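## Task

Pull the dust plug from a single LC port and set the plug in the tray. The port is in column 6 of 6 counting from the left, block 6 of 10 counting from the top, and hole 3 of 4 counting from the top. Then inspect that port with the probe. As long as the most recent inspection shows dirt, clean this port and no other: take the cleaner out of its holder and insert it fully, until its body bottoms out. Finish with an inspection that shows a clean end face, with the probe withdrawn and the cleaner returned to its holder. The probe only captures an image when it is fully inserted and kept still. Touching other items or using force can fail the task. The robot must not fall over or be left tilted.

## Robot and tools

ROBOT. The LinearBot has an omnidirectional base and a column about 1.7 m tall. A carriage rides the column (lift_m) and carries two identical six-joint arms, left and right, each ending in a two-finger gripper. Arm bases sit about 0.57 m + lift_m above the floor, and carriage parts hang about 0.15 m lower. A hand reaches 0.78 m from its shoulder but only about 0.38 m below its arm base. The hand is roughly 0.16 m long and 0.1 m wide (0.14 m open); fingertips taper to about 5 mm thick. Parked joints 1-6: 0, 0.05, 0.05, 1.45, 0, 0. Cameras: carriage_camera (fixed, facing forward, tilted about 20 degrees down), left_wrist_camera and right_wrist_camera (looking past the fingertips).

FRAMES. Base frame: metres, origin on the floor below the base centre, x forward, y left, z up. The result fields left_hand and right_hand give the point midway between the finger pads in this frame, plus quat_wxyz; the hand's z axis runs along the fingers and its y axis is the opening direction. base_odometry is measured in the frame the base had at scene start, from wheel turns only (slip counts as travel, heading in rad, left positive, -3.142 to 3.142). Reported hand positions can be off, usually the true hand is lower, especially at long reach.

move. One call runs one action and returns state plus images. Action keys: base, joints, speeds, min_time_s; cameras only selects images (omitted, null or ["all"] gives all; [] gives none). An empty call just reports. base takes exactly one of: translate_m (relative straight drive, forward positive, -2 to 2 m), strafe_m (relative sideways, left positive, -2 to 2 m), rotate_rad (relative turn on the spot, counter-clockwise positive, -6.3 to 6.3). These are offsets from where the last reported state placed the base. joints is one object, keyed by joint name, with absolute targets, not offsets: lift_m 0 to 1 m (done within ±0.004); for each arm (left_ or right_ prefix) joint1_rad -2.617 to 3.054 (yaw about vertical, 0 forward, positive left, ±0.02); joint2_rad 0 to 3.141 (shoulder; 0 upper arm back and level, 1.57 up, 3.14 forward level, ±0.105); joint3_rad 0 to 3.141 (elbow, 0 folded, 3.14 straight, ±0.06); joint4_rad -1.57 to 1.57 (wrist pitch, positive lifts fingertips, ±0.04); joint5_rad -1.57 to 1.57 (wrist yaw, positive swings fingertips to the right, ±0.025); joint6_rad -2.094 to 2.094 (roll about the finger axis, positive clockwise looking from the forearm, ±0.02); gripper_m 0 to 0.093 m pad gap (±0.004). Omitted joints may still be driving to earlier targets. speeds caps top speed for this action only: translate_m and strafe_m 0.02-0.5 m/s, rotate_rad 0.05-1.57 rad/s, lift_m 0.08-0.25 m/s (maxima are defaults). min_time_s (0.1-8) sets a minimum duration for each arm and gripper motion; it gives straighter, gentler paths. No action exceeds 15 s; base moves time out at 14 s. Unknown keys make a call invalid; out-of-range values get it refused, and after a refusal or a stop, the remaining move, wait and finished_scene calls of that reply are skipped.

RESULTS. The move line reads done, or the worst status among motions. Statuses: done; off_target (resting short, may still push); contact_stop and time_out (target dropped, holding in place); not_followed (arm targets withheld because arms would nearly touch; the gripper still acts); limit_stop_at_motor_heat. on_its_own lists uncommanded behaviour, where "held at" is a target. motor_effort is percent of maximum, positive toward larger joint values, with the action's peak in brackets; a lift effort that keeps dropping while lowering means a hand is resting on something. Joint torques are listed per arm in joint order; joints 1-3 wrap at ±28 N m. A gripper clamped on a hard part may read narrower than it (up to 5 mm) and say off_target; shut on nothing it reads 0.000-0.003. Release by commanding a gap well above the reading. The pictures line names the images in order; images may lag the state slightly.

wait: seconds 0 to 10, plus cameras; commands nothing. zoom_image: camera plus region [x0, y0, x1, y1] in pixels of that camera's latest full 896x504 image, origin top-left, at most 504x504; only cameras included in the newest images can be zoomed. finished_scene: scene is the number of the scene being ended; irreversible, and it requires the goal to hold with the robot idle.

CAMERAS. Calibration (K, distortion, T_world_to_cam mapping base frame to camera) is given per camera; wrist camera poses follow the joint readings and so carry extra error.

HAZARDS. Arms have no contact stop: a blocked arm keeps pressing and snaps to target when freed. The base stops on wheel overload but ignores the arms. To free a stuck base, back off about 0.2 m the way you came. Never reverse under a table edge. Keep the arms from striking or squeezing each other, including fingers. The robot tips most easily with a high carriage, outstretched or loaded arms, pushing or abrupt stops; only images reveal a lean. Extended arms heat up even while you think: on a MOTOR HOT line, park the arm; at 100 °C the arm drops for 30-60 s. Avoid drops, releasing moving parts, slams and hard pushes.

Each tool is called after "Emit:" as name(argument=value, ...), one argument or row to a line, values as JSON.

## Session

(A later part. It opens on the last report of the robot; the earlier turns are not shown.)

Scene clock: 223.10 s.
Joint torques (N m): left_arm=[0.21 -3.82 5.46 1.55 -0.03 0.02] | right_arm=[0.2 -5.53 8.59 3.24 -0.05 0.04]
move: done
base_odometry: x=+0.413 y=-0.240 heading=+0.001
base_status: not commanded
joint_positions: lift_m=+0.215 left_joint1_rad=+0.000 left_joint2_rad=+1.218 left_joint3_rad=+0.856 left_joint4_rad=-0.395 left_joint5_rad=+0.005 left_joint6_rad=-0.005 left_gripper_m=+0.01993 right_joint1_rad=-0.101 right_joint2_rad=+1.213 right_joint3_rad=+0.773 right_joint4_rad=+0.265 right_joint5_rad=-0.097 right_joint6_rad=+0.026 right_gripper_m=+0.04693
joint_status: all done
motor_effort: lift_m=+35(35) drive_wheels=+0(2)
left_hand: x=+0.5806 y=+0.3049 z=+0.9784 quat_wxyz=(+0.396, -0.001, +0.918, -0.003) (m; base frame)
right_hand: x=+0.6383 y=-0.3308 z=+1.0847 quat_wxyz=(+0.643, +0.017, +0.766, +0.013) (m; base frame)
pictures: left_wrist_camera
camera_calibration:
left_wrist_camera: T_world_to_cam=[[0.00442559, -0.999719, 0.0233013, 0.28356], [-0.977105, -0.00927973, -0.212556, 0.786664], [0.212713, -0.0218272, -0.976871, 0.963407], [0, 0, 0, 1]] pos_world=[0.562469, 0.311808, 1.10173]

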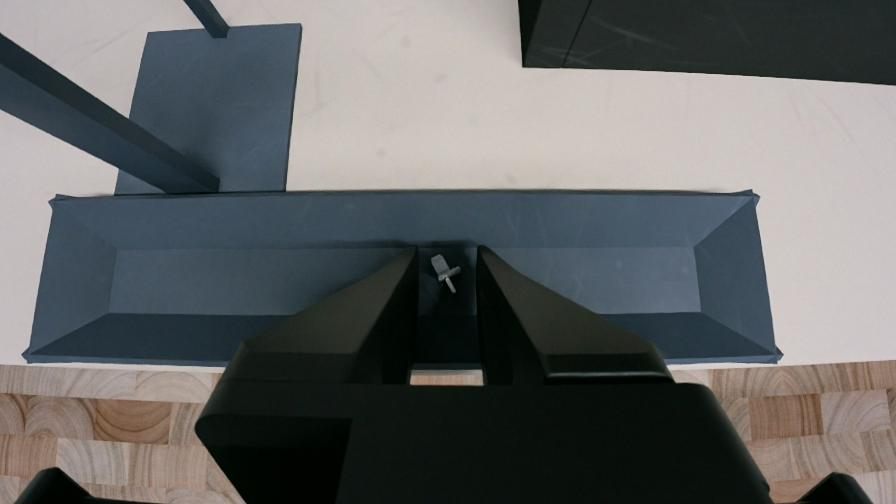

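Emit:
move(
  joints={"lift_m": 0.27, "left_gripper_m": 0.03, "right_joint4_rad": 0.44},
  min_time_s=2,
  cameras=[],
)

Emit:
move(
  base={"translate_m": -0.26},
  joints={"left_joint4_rad": 0.385, "left_joint3_rad": 0.845},
  cameras=[],
)

Emit:
move(
  base={"strafe_m": 0.296},
  speeds={"strafe_m": 0.2},
)

Emit:
zoom_image(
  camera="right_wrist_camera",
  region=[300, 0, 600, 300],
)

Scene clock: 232.37 s.
Joint torques (N m): left_arm=[0.16 -4.15 5.96 1.51 -0.06 0] | right_arm=[0.2 -5.52 8.59 3.38 -0.05 0.04]
move: off_target
base_odometry: x=+0.413 y=-0.240 heading=+0.001
base_status: not commanded
joint_positions: lift_m=+0.270 left_joint1_rad=+0.000 left_joint2_rad=+1.220 left_joint3_rad=+0.851 left_joint4_rad=-0.397 left_joint5_rad=+0.005 left_joint6_rad=-0.005 left_gripper_m=+0.02991 right_joint1_rad=-0.101 right_joint2_rad=+1.213 right_joint3_rad=+0.773 right_joint4_rad=+0.340 right_joint5_rad=-0.097 right_joint6_rad=+0.026 right_gripper_m=+0.04693
joint_status: right_joint4_rad off_target (ended at +0.340, target +0.440); the others done
motor_effort: lift_m=+33(44) drive_wheels=+2(2)
left_hand: x=+0.5793 y=+0.3049 z=+1.0304 quat_wxyz=(+0.392, -0.001, +0.920, -0.003) (m; base frame)
right_hand: x=+0.6408 y=-0.3310 z=+1.1579 quat_wxyz=(+0.671, +0.014, +0.741, +0.011) (m; base frame)
pictures: none
No camera images: "cameras" was empty.

Scene clock: 234.70 s.
Joint torques (N m): left_arm=[0.13 -4.49 6.13 1.94 -0.1 -0.02] | right_arm=[0.2 -5.5 8.58 3.3 -0.05 0.04]
move: done
base_odometry: x=+0.153 y=-0.240 heading=+0.001
base_status: done
joint_positions: lift_m=+0.270 left_joint1_rad=+0.000 left_joint2_rad=+1.220 left_joint3_rad=+0.851 left_joint4_rad=+0.373 left_joint5_rad=+0.005 left_joint6_rad=-0.005 left_gripper_m=+0.02992 right_joint1_rad=-0.101 right_joint2_rad=+1.213 right_joint3_rad=+0.773 right_joint4_rad=+0.348 right_joint5_rad=-0.097 right_joint6_rad=+0.026 right_gripper_m=+0.04693
joint_status: all done
motor_effort: lift_m=+33(33) drive_wheels=+0(17)
left_hand: x=+0.6480 y=+0.3049 z=+1.2016 quat_wxyz=(+0.708, +0.000, +0.706, -0.003) (m; base frame)
right_hand: x=+0.6410 y=-0.3311 z=+1.1599 quat_wxyz=(+0.674, +0.014, +0.739, +0.011) (m; base frame)
pictures: none
No camera images: "cameras" was empty.

Scene clock: 237.37 s.
Joint torques (N m): left_arm=[0.32 -4.3 6.19 1.94 -0.05 0.04] | right_arm=[0.17 -5.53 8.59 3.3 -0.04 0.04]
move: done
base_odometry: x=+0.152 y=+0.056 heading=+0.001
base_status: done
joint_positions: lift_m=+0.270 left_joint1_rad=+0.001 left_joint2_rad=+1.220 left_joint3_rad=+0.851 left_joint4_rad=+0.374 left_joint5_rad=+0.003 left_joint6_rad=-0.005 left_gripper_m=+0.02992 right_joint1_rad=-0.101 right_joint2_rad=+1.213 right_joint3_rad=+0.773 right_joint4_rad=+0.348 right_joint5_rad=-0.098 right_joint6_rad=+0.026 right_gripper_m=+0.04693
joint_status: not commanded
motor_effort: lift_m=+33(33) drive_wheels=+0(11)
left_hand: x=+0.6480 y=+0.3055 z=+1.2019 quat_wxyz=(+0.709, -0.001, +0.706, -0.002) (m; base frame)
right_hand: x=+0.6410 y=-0.3308 z=+1.1600 quat_wxyz=(+0.674, +0.014, +0.739, +0.011) (m; base frame)
pictures: carriage_camera, left_wrist_camera, right_wrist_camera
camera_calibration:
carriage_camera: T_world_to_cam=[[0.0471794, -0.998877, 0.00432653, -0.0144493], [-0.351189, -0.020642, -0.936077, 1.25691], [0.935115, 0.0426441, -0.351769, 0.315373], [0, 0, 0, 1]] pos_world=[0.147185, -0.00193668, 1.28757]
left_wrist_camera: T_world_to_cam=[[-0.0108855, -0.999748, 0.0196493, 0.292987], [-0.560336, -0.0101767, -0.828203, 1.3701], [0.828194, -0.0200256, -0.560084, 0.267188], [0, 0, 0, 1]] pos_world=[0.549622, 0.312206, 1.27861]
right_wrist_camera: T_world_to_cam=[[0.00841556, -0.999843, 0.0156173, -0.360665], [-0.666302, -0.0172525, -0.745483, 1.28646], [0.745635, -0.00413218, -0.666342, 0.416378], [0, 0, 0, 1]] pos_world=[0.549738, -0.336693, 1.24211]

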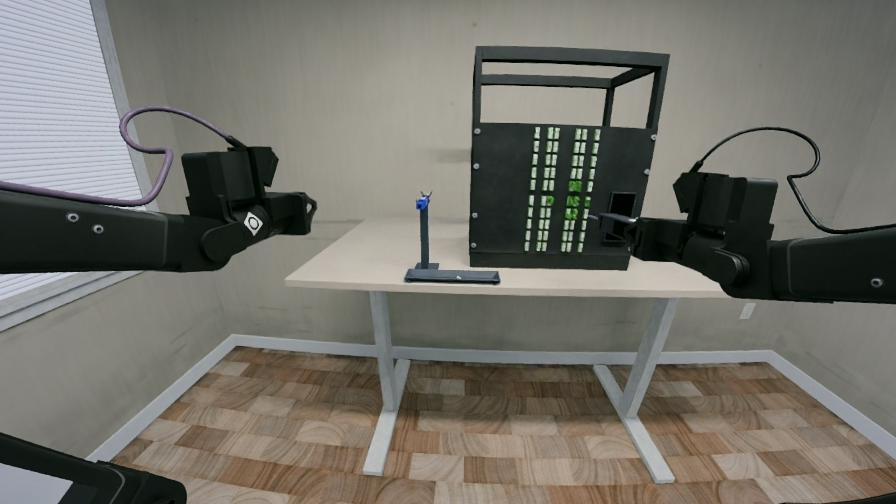

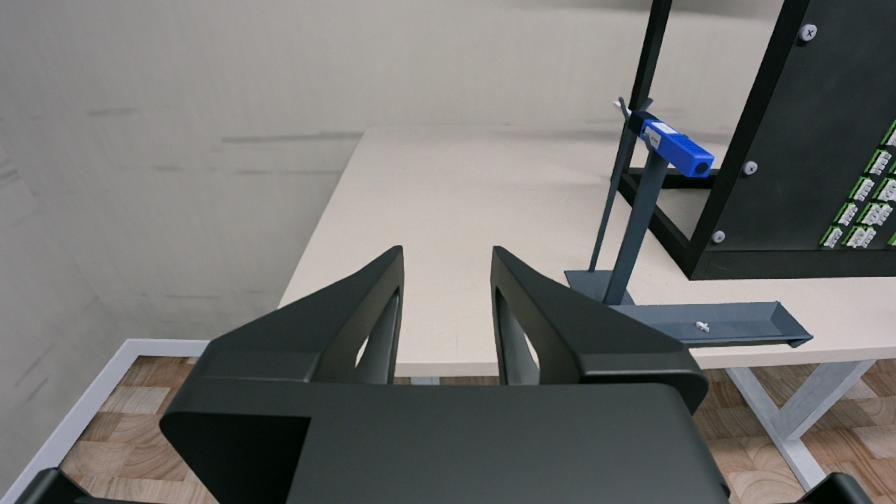

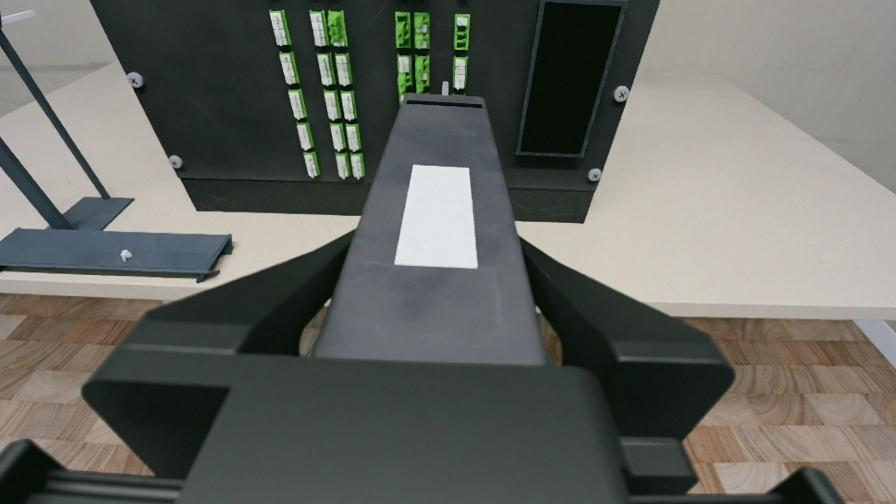

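Scaled by 1.680 from the camera's 896x504 image, which has a finer 1280x720 frame.

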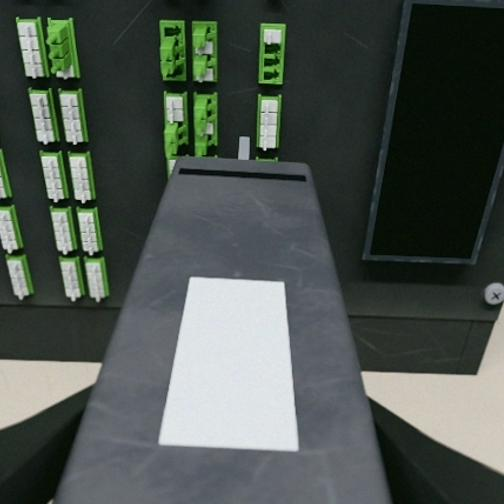

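Emit:
move(
  joints={"left_joint1_rad": -0.7, "left_joint2_rad": 1.8, "left_joint3_rad": 1.42, "left_joint4_rad": 0.546, "left_joint5_rad": 0.25, "left_gripper_m": 0.09},
  min_time_s=4,
)

Emit:
zoom_image(
  camera="left_wrist_camera",
  region=[300, 50, 700, 350],
)

Scene clock: 252.33 s.
Joint torques (N m): left_arm=[-0.54 -8.98 9.02 1.87 0.15 0.01] | right_arm=[0.17 -5.5 8.59 3.29 -0.03 0.04]
move: done
base_odometry: x=+0.152 y=+0.056 heading=+0.001
base_status: not commanded
joint_positions: lift_m=+0.270 left_joint1_rad=-0.694 left_joint2_rad=+1.788 left_joint3_rad=+1.387 left_joint4_rad=+0.531 left_joint5_rad=+0.236 left_joint6_rad=-0.005 left_gripper_m=+0.08991 right_joint1_rad=-0.101 right_joint2_rad=+1.213 right_joint3_rad=+0.773 right_joint4_rad=+0.348 right_joint5_rad=-0.098 right_joint6_rad=+0.026 right_gripper_m=+0.04693
joint_status: all done
motor_effort: lift_m=+33(33) drive_wheels=-1(1)
left_hand: x=+0.6314 y=-0.0867 z=+1.2339 quat_wxyz=(+0.675, +0.305, +0.587, -0.328) (m; base frame)
right_hand: x=+0.6410 y=-0.3308 z=+1.1600 quat_wxyz=(+0.674, +0.014, +0.739, +0.011) (m; base frame)
pictures: carriage_camera, left_wrist_camera, right_wrist_camera
camera_calibration:
carriage_camera: T_world_to_cam=[[0.0471794, -0.998877, 0.00432653, -0.0144493], [-0.351189, -0.020642, -0.936077, 1.25691], [0.935115, 0.0426441, -0.351769, 0.315373], [0, 0, 0, 1]] pos_world=[0.147185, -0.00193668, 1.28757]
left_wrist_camera: T_world_to_cam=[[-0.8069, -0.590571, -0.0117999, 0.476939], [-0.260564, 0.373796, -0.890159, 1.30382], [0.530112, -0.715194, -0.455497, 0.289883], [0, 0, 0, 1]] pos_world=[0.570899, 0.00162761, 1.29827]
right_wrist_camera: T_world_to_cam=[[0.00841556, -0.999843, 0.0156173, -0.360665], [-0.666302, -0.0172525, -0.745483, 1.28646], [0.745635, -0.00413218, -0.666342, 0.416378], [0, 0, 0, 1]] pos_world=[0.549738, -0.336693, 1.24211]

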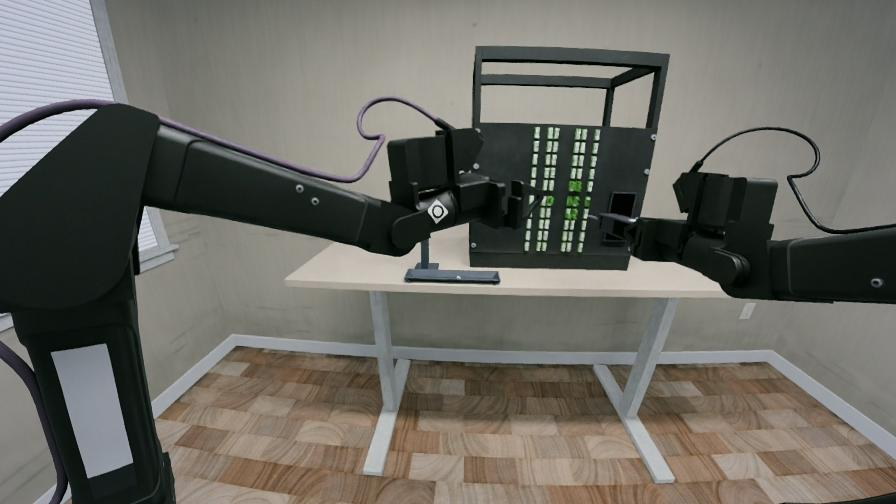

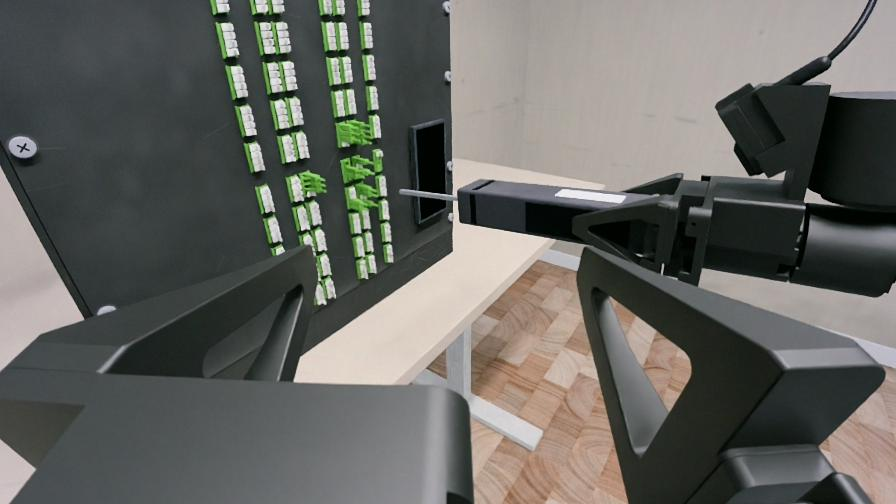

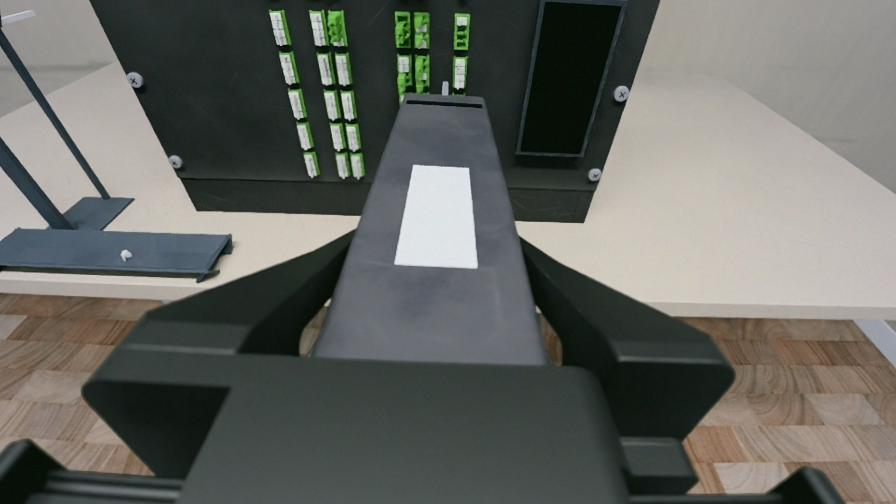

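Scaled by 1.260 from the camera's 896x504 image, which has a finer 1280x720 frame.

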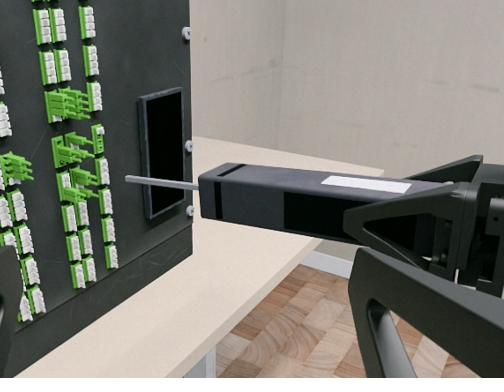

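Emit:
move(
  joints={"right_joint4_rad": 0.51},
  min_time_s=2,
  cameras=["left_wrist_camera", "right_wrist_camera"],
)

Emit:
zoom_image(
  camera="left_wrist_camera",
  region=[340, 120, 480, 240],
)

Emit:
zoom_image(
  camera="right_wrist_camera",
  region=[380, 0, 520, 120],
)

Scene clock: 264.80 s.
Joint torques (N m): left_arm=[-0.46 -9.01 8.99 1.93 0.12 0] | right_arm=[0.16 -5.52 8.58 3.37 -0.03 0.04]
move: off_target
base_odometry: x=+0.152 y=+0.056 heading=+0.001
base_status: not commanded
joint_positions: lift_m=+0.270 left_joint1_rad=-0.694 left_joint2_rad=+1.788 left_joint3_rad=+1.387 left_joint4_rad=+0.532 left_joint5_rad=+0.237 left_joint6_rad=-0.005 left_gripper_m=+0.08992 right_joint1_rad=-0.101 right_joint2_rad=+1.213 right_joint3_rad=+0.773 right_joint4_rad=+0.409 right_joint5_rad=-0.098 right_joint6_rad=+0.026 right_gripper_m=+0.04693
joint_status: right_joint4_rad off_target (ended at +0.409, target +0.510)
motor_effort: lift_m=+33(33) drive_wheels=+0(1)
left_hand: x=+0.6313 y=-0.0868 z=+1.2343 quat_wxyz=(+0.675, +0.305, +0.586, -0.329) (m; base frame)
right_hand: x=+0.6419 y=-0.3309 z=+1.1749 quat_wxyz=(+0.696, +0.011, +0.718, +0.009) (m; base frame)
pictures: left_wrist_camera, right_wrist_camera
camera_calibration:
left_wrist_camera: T_world_to_cam=[[-0.807339, -0.589962, -0.0122081, 0.477642], [-0.259403, 0.373413, -0.890659, 1.30405], [0.530013, -0.715897, -0.454509, 0.288845], [0, 0, 0, 1]] pos_world=[0.570801, 0.00162518, 1.29857]
right_wrist_camera: T_world_to_cam=[[0.00732472, -0.999727, 0.0222063, -0.368004], [-0.619849, -0.0219651, -0.784413, 1.31258], [0.784687, -0.00801893, -0.619841, 0.344595], [0, 0, 0, 1]] pos_world=[0.545896, -0.336309, 1.25137]

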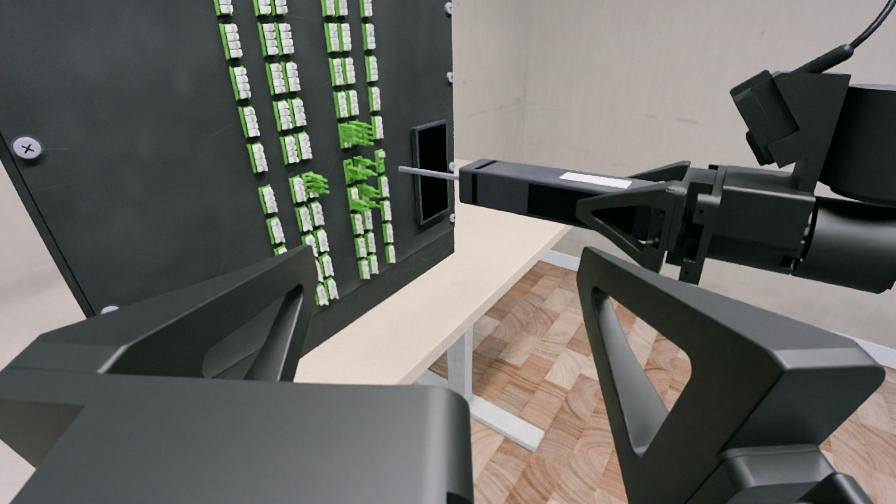

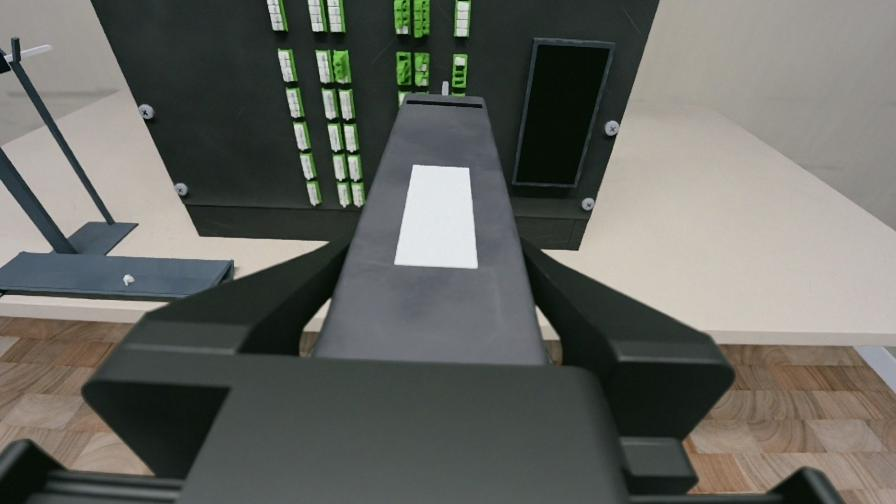

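Scaled by 3.600 from the camera's 896x504 image, which has a finer 1280x720 frame.

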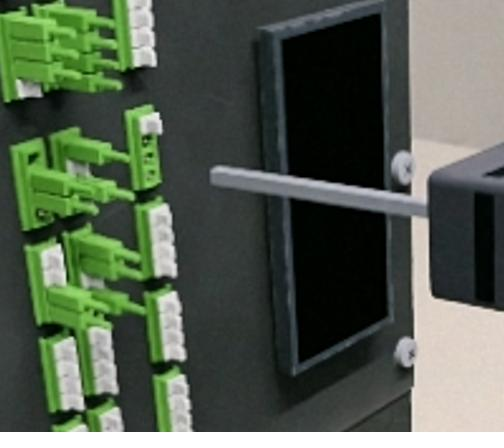

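Scaled by 3.600 from the camera's 896x504 image, which has a finer 1280x720 frame.

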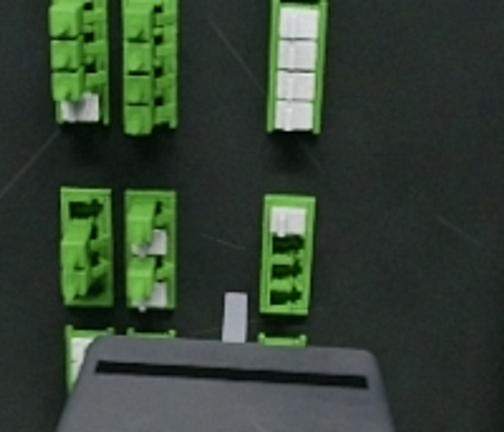

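Emit:
move(
  base={"strafe_m": -0.012},
  joints={"right_joint4_rad": 0.545, "lift_m": 0.258},
  min_time_s=2,
  cameras=["left_wrist_camera", "right_wrist_camera"],
)

Emit:
zoom_image(
  camera="left_wrist_camera",
  region=[360, 110, 480, 210],
)

Emit:
zoom_image(
  camera="right_wrist_camera",
  region=[400, 20, 500, 120],
)

Scene clock: 277.70 s.
Joint torques (N m): left_arm=[-0.16 -9.98 8.4 1.79 0.1 -0.03] | right_arm=[0.24 -5.61 8.58 3.35 -0.04 0.04]
move: off_target
base_odometry: x=+0.152 y=+0.044 heading=+0.001
base_status: done
joint_positions: lift_m=+0.258 left_joint1_rad=-0.699 left_joint2_rad=+1.797 left_joint3_rad=+1.395 left_joint4_rad=+0.541 left_joint5_rad=+0.239 left_joint6_rad=-0.005 left_gripper_m=+0.08992 right_joint1_rad=-0.101 right_joint2_rad=+1.214 right_joint3_rad=+0.773 right_joint4_rad=+0.445 right_joint5_rad=-0.098 right_joint6_rad=+0.026 right_gripper_m=+0.04693
joint_status: right_joint4_rad off_target (ended at +0.445, target +0.545); the others done
motor_effort: lift_m=+35(43) drive_wheels=+1(8)
left_hand: x=+0.6305 y=-0.0903 z=+1.2230 quat_wxyz=(+0.676, +0.306, +0.582, -0.332) (m; base frame)
right_hand: x=+0.6422 y=-0.3313 z=+1.1709 quat_wxyz=(+0.708, +0.010, +0.706, +0.008) (m; base frame)
pictures: left_wrist_camera, right_wrist_camera
camera_calibration:
left_wrist_camera: T_world_to_cam=[[-0.811503, -0.584171, -0.014378, 0.480676], [-0.251294, 0.371088, -0.893949, 1.29377], [0.527554, -0.72183, -0.447938, 0.274591], [0, 0, 0, 1]] pos_world=[0.570325, -0.00109953, 1.28648]
right_wrist_camera: T_world_to_cam=[[0.0053406, -0.999652, 0.0258367, -0.371246], [-0.592727, -0.0239736, -0.805047, 1.31571], [0.805386, -0.0110147, -0.592648, 0.295703], [0, 0, 0, 1]] pos_world=[0.543683, -0.336317, 1.24405]

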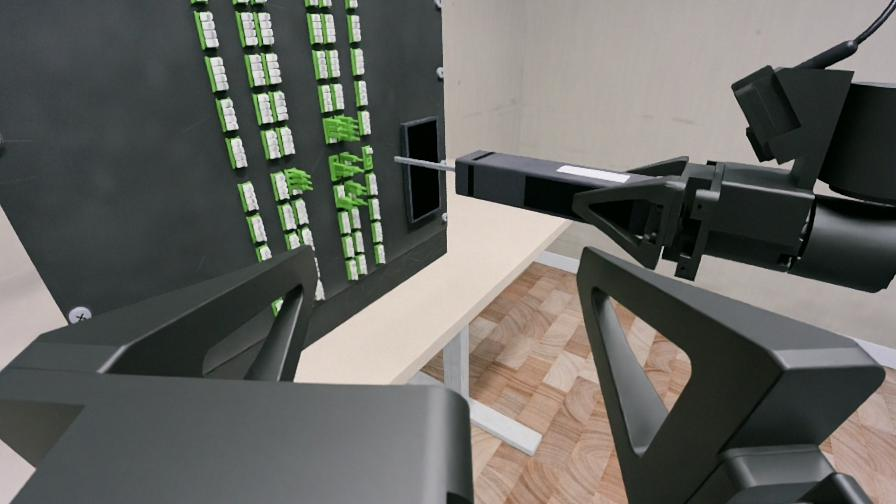

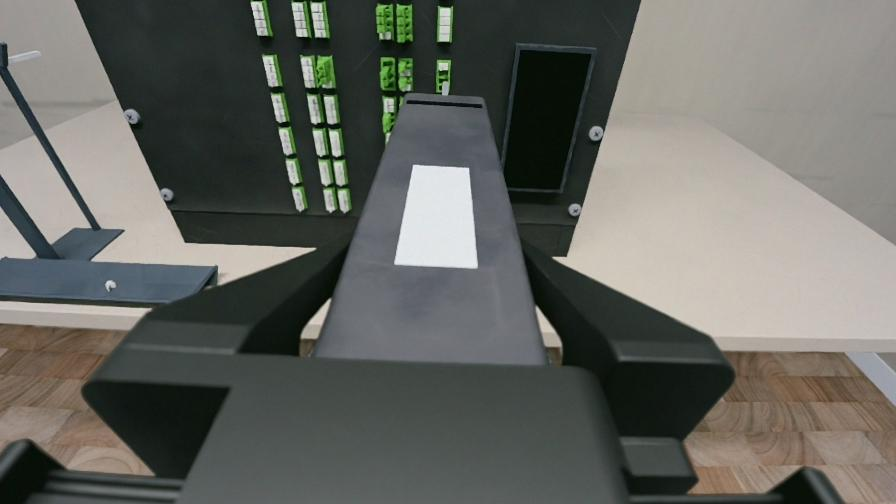

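Scaled by 4.200 from the camera's 896x504 image, which has a finer 1280x720 frame.

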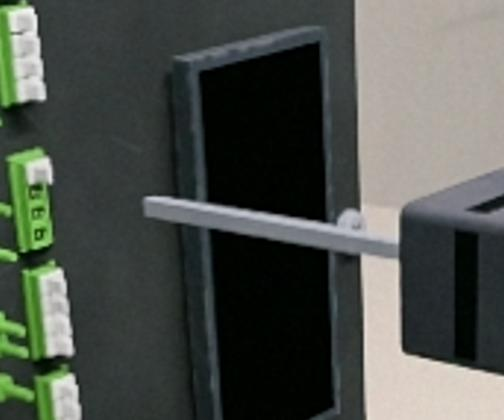

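Scaled by 5.040 from the camera's 896x504 image, which has a finer 1280x720 frame.

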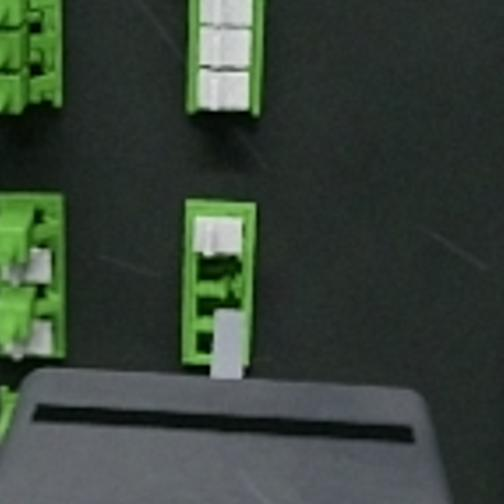

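Emit:
move(
  base={"strafe_m": 0.0035},
  joints={"lift_m": 0.2515},
  cameras=[],
)

Emit:
move(
  base={"translate_m": 0.022},
  speeds={"translate_m": 0.04},
  cameras=["left_wrist_camera", "right_wrist_camera"],
)

Emit:
zoom_image(
  camera="left_wrist_camera",
  region=[340, 110, 440, 210],
)

Emit:
zoom_image(
  camera="right_wrist_camera",
  region=[400, 20, 500, 120],
)

Scene clock: 290.50 s.
Joint torques (N m): left_arm=[0.03 -10 8.28 1.82 0.1 0.01] | right_arm=[0.08 -5.65 8.54 3.27 -0.02 0.04]
move: done
base_odometry: x=+0.152 y=+0.048 heading=+0.001
base_status: done
joint_positions: lift_m=+0.251 left_joint1_rad=-0.699 left_joint2_rad=+1.799 left_joint3_rad=+1.397 left_joint4_rad=+0.542 left_joint5_rad=+0.241 left_joint6_rad=-0.005 left_gripper_m=+0.08992 right_joint1_rad=-0.099 right_joint2_rad=+1.214 right_joint3_rad=+0.773 right_joint4_rad=+0.453 right_joint5_rad=-0.099 right_joint6_rad=+0.026 right_gripper_m=+0.04693
joint_status: all done
motor_effort: lift_m=+35(37) drive_wheels=+0(14)
left_hand: x=+0.6306 y=-0.0907 z=+1.2168 quat_wxyz=(+0.676, +0.307, +0.581, -0.332) (m; base frame)
right_hand: x=+0.6423 y=-0.3301 z=+1.1665 quat_wxyz=(+0.711, +0.009, +0.703, +0.009) (m; base frame)
pictures: none
No camera images: "cameras" was empty.

Scene clock: 291.53 s.
Joint torques (N m): left_arm=[0.12 -10.14 8.23 1.83 0.08 0] | right_arm=[0.03 -5.63 8.57 3.23 -0.02 0.04]
move: done
base_odometry: x=+0.174 y=+0.048 heading=+0.002
base_status: done
joint_positions: lift_m=+0.251 left_joint1_rad=-0.700 left_joint2_rad=+1.799 left_joint3_rad=+1.397 left_joint4_rad=+0.542 left_joint5_rad=+0.241 left_joint6_rad=-0.005 left_gripper_m=+0.08992 right_joint1_rad=-0.099 right_joint2_rad=+1.214 right_joint3_rad=+0.773 right_joint4_rad=+0.453 right_joint5_rad=-0.099 right_joint6_rad=+0.026 right_gripper_m=+0.04693
joint_status: not commanded
motor_effort: lift_m=+35(35) drive_wheels=+4(6)
left_hand: x=+0.6303 y=-0.0911 z=+1.2168 quat_wxyz=(+0.676, +0.307, +0.581, -0.332) (m; base frame)
right_hand: x=+0.6423 y=-0.3301 z=+1.1665 quat_wxyz=(+0.711, +0.009, +0.703, +0.009) (m; base frame)
pictures: left_wrist_camera, right_wrist_camera
camera_calibration:
left_wrist_camera: T_world_to_cam=[[-0.813034, -0.582024, -0.0149744, 0.481796], [-0.249168, 0.37108, -0.894547, 1.2879], [0.526204, -0.723566, -0.446722, 0.270588], [0, 0, 0, 1]] pos_world=[0.570235, -0.00170969, 1.28018]
right_wrist_camera: T_world_to_cam=[[0.00890922, -0.9996, 0.0268329, -0.373369], [-0.585912, -0.0269635, -0.809926, 1.31255], [0.810326, -0.00850591, -0.585918, 0.282904], [0, 0, 0, 1]] pos_world=[0.543117, -0.335423, 1.23884]

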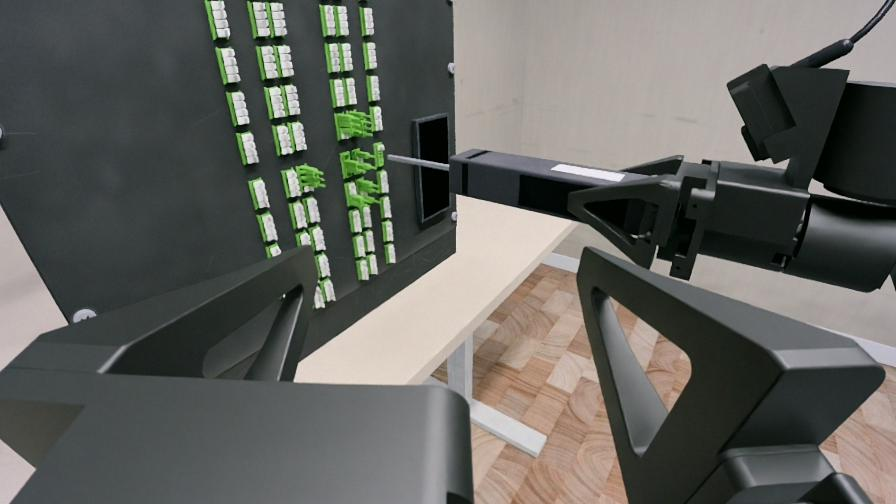

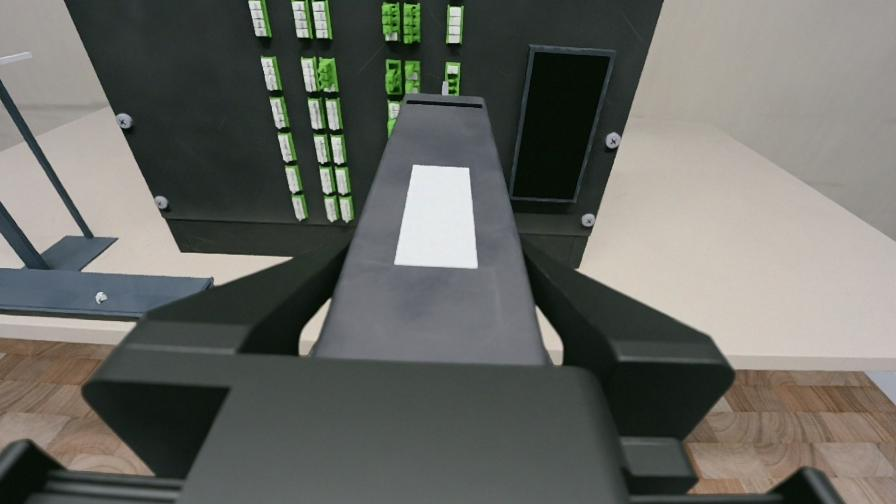

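Scaled by 5.040 from the camera's 896x504 image, which has a finer 1280x720 frame.

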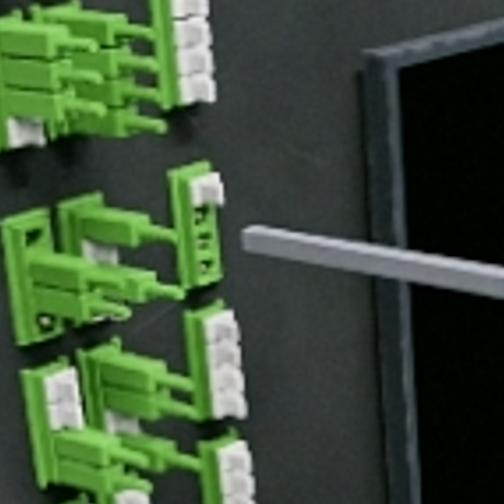

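Scaled by 5.040 from the camera's 896x504 image, which has a finer 1280x720 frame.

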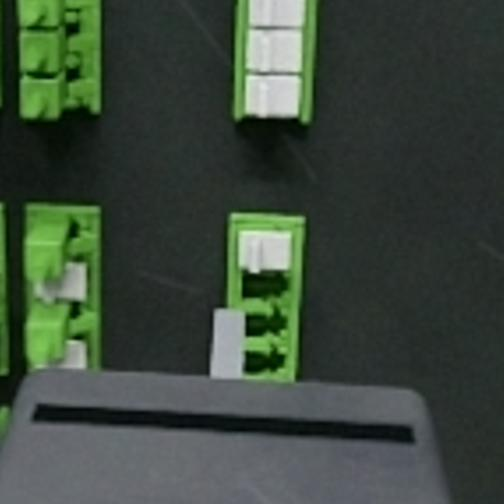

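Emit:
zoom_image(
  camera="right_wrist_camera",
  region=[436, 55, 468, 103],
)

Emit:
zoom_image(
  camera="left_wrist_camera",
  region=[368, 136, 400, 172],
)

Scaled by 10.500 from the camera's 896x504 image, which has a finer 1280x720 frame.

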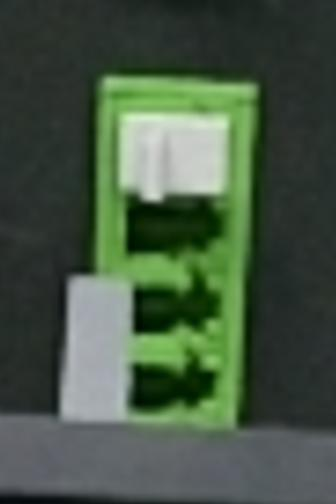

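Scaled by 14.000 from the camera's 896x504 image, which has a finer 1280x720 frame.

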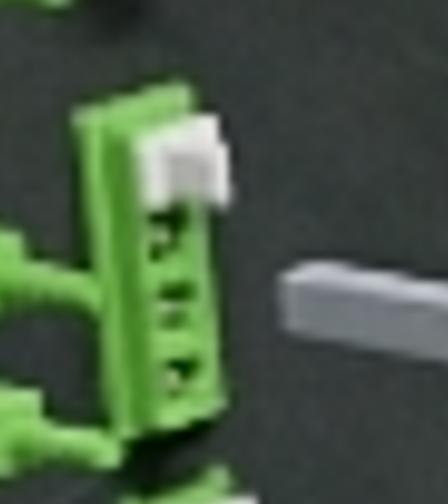

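Emit:
move(
  base={"strafe_m": -0.0048},
  joints={"lift_m": 0.2475},
  speeds={"strafe_m": 0.02},
  cameras=["left_wrist_camera", "right_wrist_camera"],
)

Emit:
zoom_image(
  camera="left_wrist_camera",
  region=[368, 136, 400, 172],
)

Emit:
zoom_image(
  camera="right_wrist_camera",
  region=[430, 55, 466, 103],
)

Scene clock: 304.07 s.
Joint torques (N m): left_arm=[-0.03 -10.02 8.2 1.79 0.09 0.03] | right_arm=[0.03 -5.57 8.58 3.25 -0.01 0.04]
move: done
base_odometry: x=+0.174 y=+0.043 heading=+0.002
base_status: done
joint_positions: lift_m=+0.247 left_joint1_rad=-0.699 left_joint2_rad=+1.800 left_joint3_rad=+1.397 left_joint4_rad=+0.543 left_joint5_rad=+0.241 left_joint6_rad=-0.005 left_gripper_m=+0.08992 right_joint1_rad=-0.099 right_joint2_rad=+1.214 right_joint3_rad=+0.773 right_joint4_rad=+0.457 right_joint5_rad=-0.100 right_joint6_rad=+0.026 right_gripper_m=+0.04693
joint_status: all done
motor_effort: lift_m=+34(35) drive_wheels=-2(10)
left_hand: x=+0.6305 y=-0.0911 z=+1.2127 quat_wxyz=(+0.676, +0.307, +0.581, -0.332) (m; base frame)
right_hand: x=+0.6423 y=-0.3300 z=+1.1636 quat_wxyz=(+0.713, +0.008, +0.701, +0.009) (m; base frame)
pictures: left_wrist_camera, right_wrist_camera
camera_calibration:
left_wrist_camera: T_world_to_cam=[[-0.813049, -0.582002, -0.0150273, 0.481971], [-0.24912, 0.371115, -0.894546, 1.28416], [0.526204, -0.723566, -0.446723, 0.268607], [0, 0, 0, 1]] pos_world=[0.570436, -0.00170984, 1.27598]
right_wrist_camera: T_world_to_cam=[[0.00958936, -0.999582, 0.0272863, -0.374202], [-0.582474, -0.0277639, -0.812375, 1.31054], [0.812793, -0.0081034, -0.582497, 0.275852], [0, 0, 0, 1]] pos_world=[0.542731, -0.335425, 1.23554]

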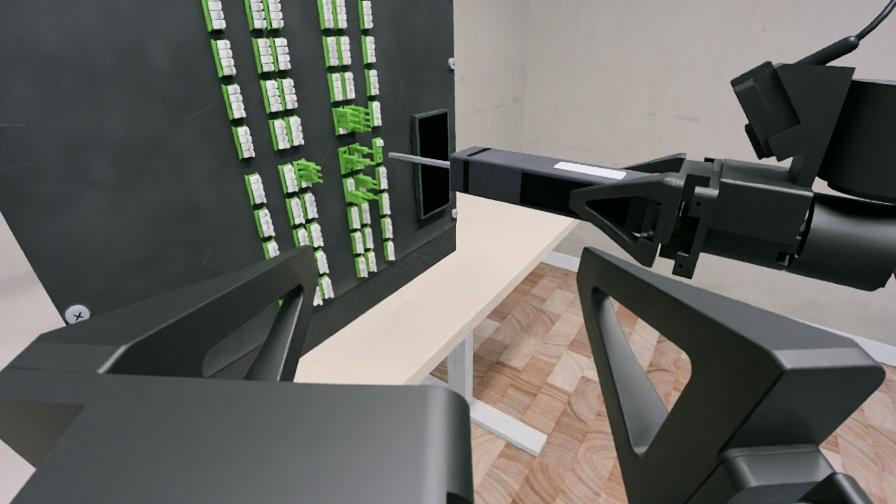

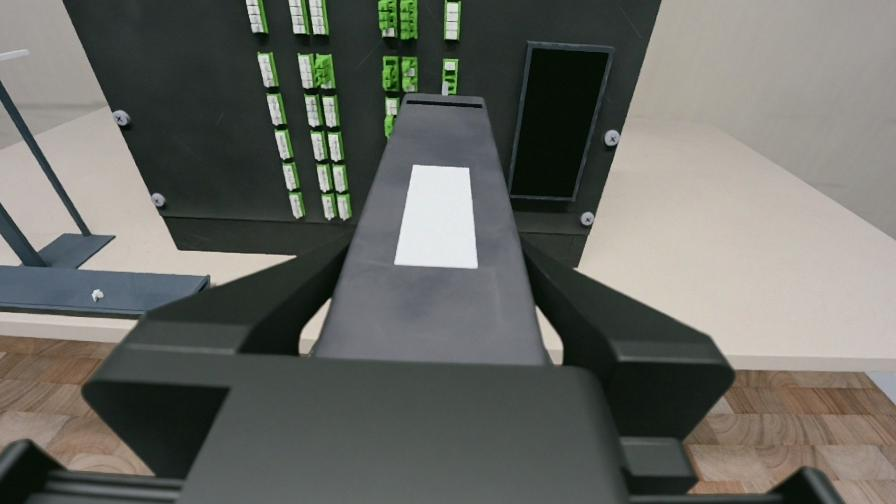

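Scaled by 14.000 from the camera's 896x504 image, which has a finer 1280x720 frame.

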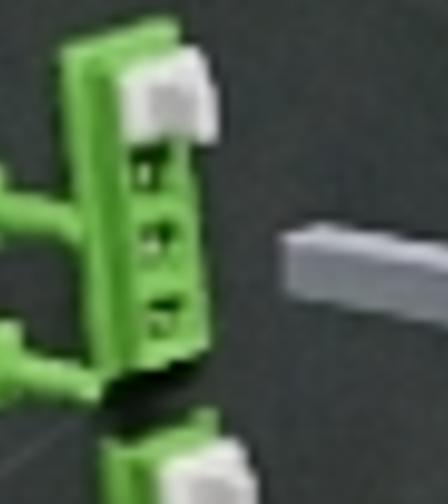

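Scaled by 10.500 from the camera's 896x504 image, which has a finer 1280x720 frame.

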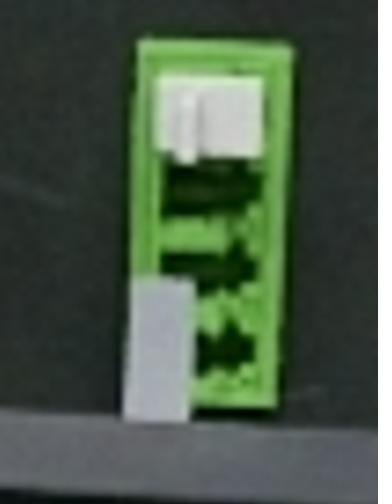

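Emit:
move(
  base={"strafe_m": -0.0022},
  joints={"lift_m": 0.2468},
  speeds={"strafe_m": 0.02},
  cameras=[],
)

Emit:
move(
  base={"translate_m": 0.012},
  speeds={"translate_m": 0.02},
  cameras=["left_wrist_camera", "right_wrist_camera"],
)

Emit:
zoom_image(
  camera="left_wrist_camera",
  region=[368, 136, 400, 172],
)

Emit:
zoom_image(
  camera="right_wrist_camera",
  region=[430, 55, 466, 103],
)

Scene clock: 313.53 s.
Joint torques (N m): left_arm=[0.09 -10.15 8.2 1.83 0.06 0] | right_arm=[0.2 -5.68 8.58 3.22 -0.01 0.04]
move: done
base_odometry: x=+0.174 y=+0.041 heading=+0.003
base_status: done
joint_positions: lift_m=+0.247 left_joint1_rad=-0.701 left_joint2_rad=+1.800 left_joint3_rad=+1.397 left_joint4_rad=+0.544 left_joint5_rad=+0.243 left_joint6_rad=-0.005 left_gripper_m=+0.08992 right_joint1_rad=-0.101 right_joint2_rad=+1.214 right_joint3_rad=+0.773 right_joint4_rad=+0.459 right_joint5_rad=-0.100 right_joint6_rad=+0.026 right_gripper_m=+0.04693
joint_status: all done
motor_effort: lift_m=+33(34) drive_wheels=+3(8)
left_hand: x=+0.6296 y=-0.0919 z=+1.2123 quat_wxyz=(+0.676, +0.308, +0.580, -0.333) (m; base frame)
right_hand: x=+0.6422 y=-0.3305 z=+1.1634 quat_wxyz=(+0.713, +0.008, +0.701, +0.009) (m; base frame)
pictures: none
No camera images: "cameras" was empty.

Scene clock: 314.60 s.
Joint torques (N m): left_arm=[0.18 -10.19 7.98 1.79 0.08 0.01] | right_arm=[0.17 -5.63 8.64 3.17 -0.01 0.04]
move: done
base_odometry: x=+0.186 y=+0.041 heading=+0.003
base_status: done
joint_positions: lift_m=+0.247 left_joint1_rad=-0.700 left_joint2_rad=+1.800 left_joint3_rad=+1.397 left_joint4_rad=+0.545 left_joint5_rad=+0.243 left_joint6_rad=-0.005 left_gripper_m=+0.08992 right_joint1_rad=-0.101 right_joint2_rad=+1.214 right_joint3_rad=+0.773 right_joint4_rad=+0.460 right_joint5_rad=-0.100 right_joint6_rad=+0.026 right_gripper_m=+0.04693
joint_status: not commanded
motor_effort: lift_m=+33(33) drive_wheels=+4(9)
left_hand: x=+0.6300 y=-0.0915 z=+1.2124 quat_wxyz=(+0.676, +0.308, +0.580, -0.333) (m; base frame)
right_hand: x=+0.6422 y=-0.3306 z=+1.1637 quat_wxyz=(+0.714, +0.009, +0.701, +0.008) (m; base frame)
pictures: left_wrist_camera, right_wrist_camera
camera_calibration:
left_wrist_camera: T_world_to_cam=[[-0.814147, -0.580449, -0.0155987, 0.482883], [-0.247243, 0.370843, -0.89518, 1.28352], [0.525391, -0.724951, -0.445433, 0.267301], [0, 0, 0, 1]] pos_world=[0.570042, -0.00191689, 1.27558]
right_wrist_camera: T_world_to_cam=[[0.00797218, -0.999588, 0.0275606, -0.374058], [-0.580345, -0.0270699, -0.813921, 1.31123], [0.814332, -0.00950595, -0.580322, 0.2719], [0, 0, 0, 1]] pos_world=[0.542533, -0.335824, 1.23534]

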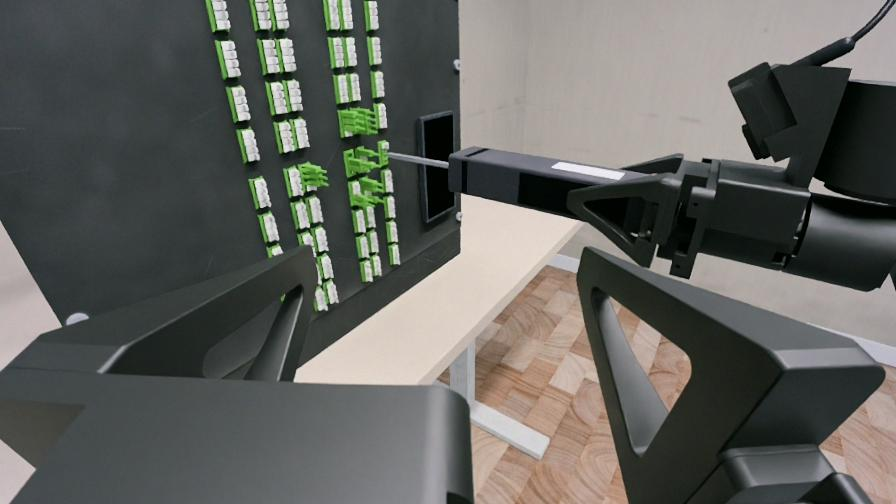

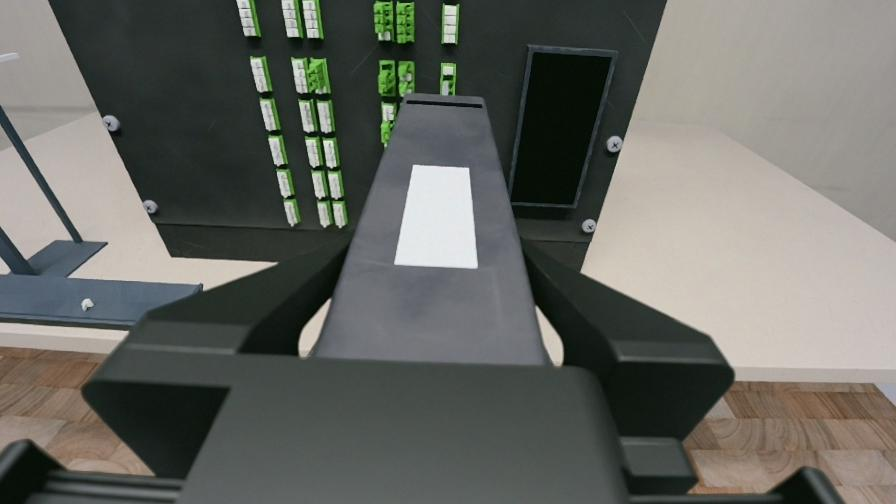

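Scaled by 14.000 from the camera's 896x504 image, which has a finer 1280x720 frame.

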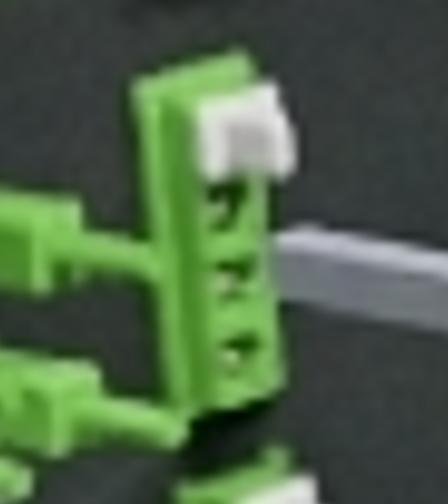

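Scaled by 10.500 from the camera's 896x504 image, which has a finer 1280x720 frame.

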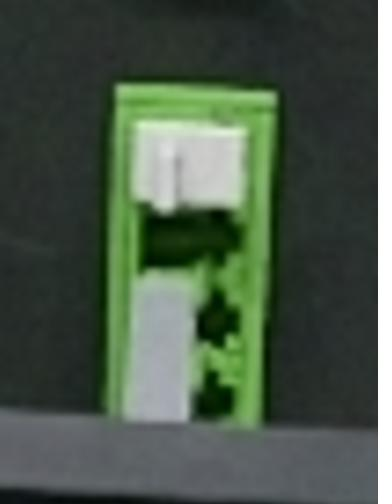

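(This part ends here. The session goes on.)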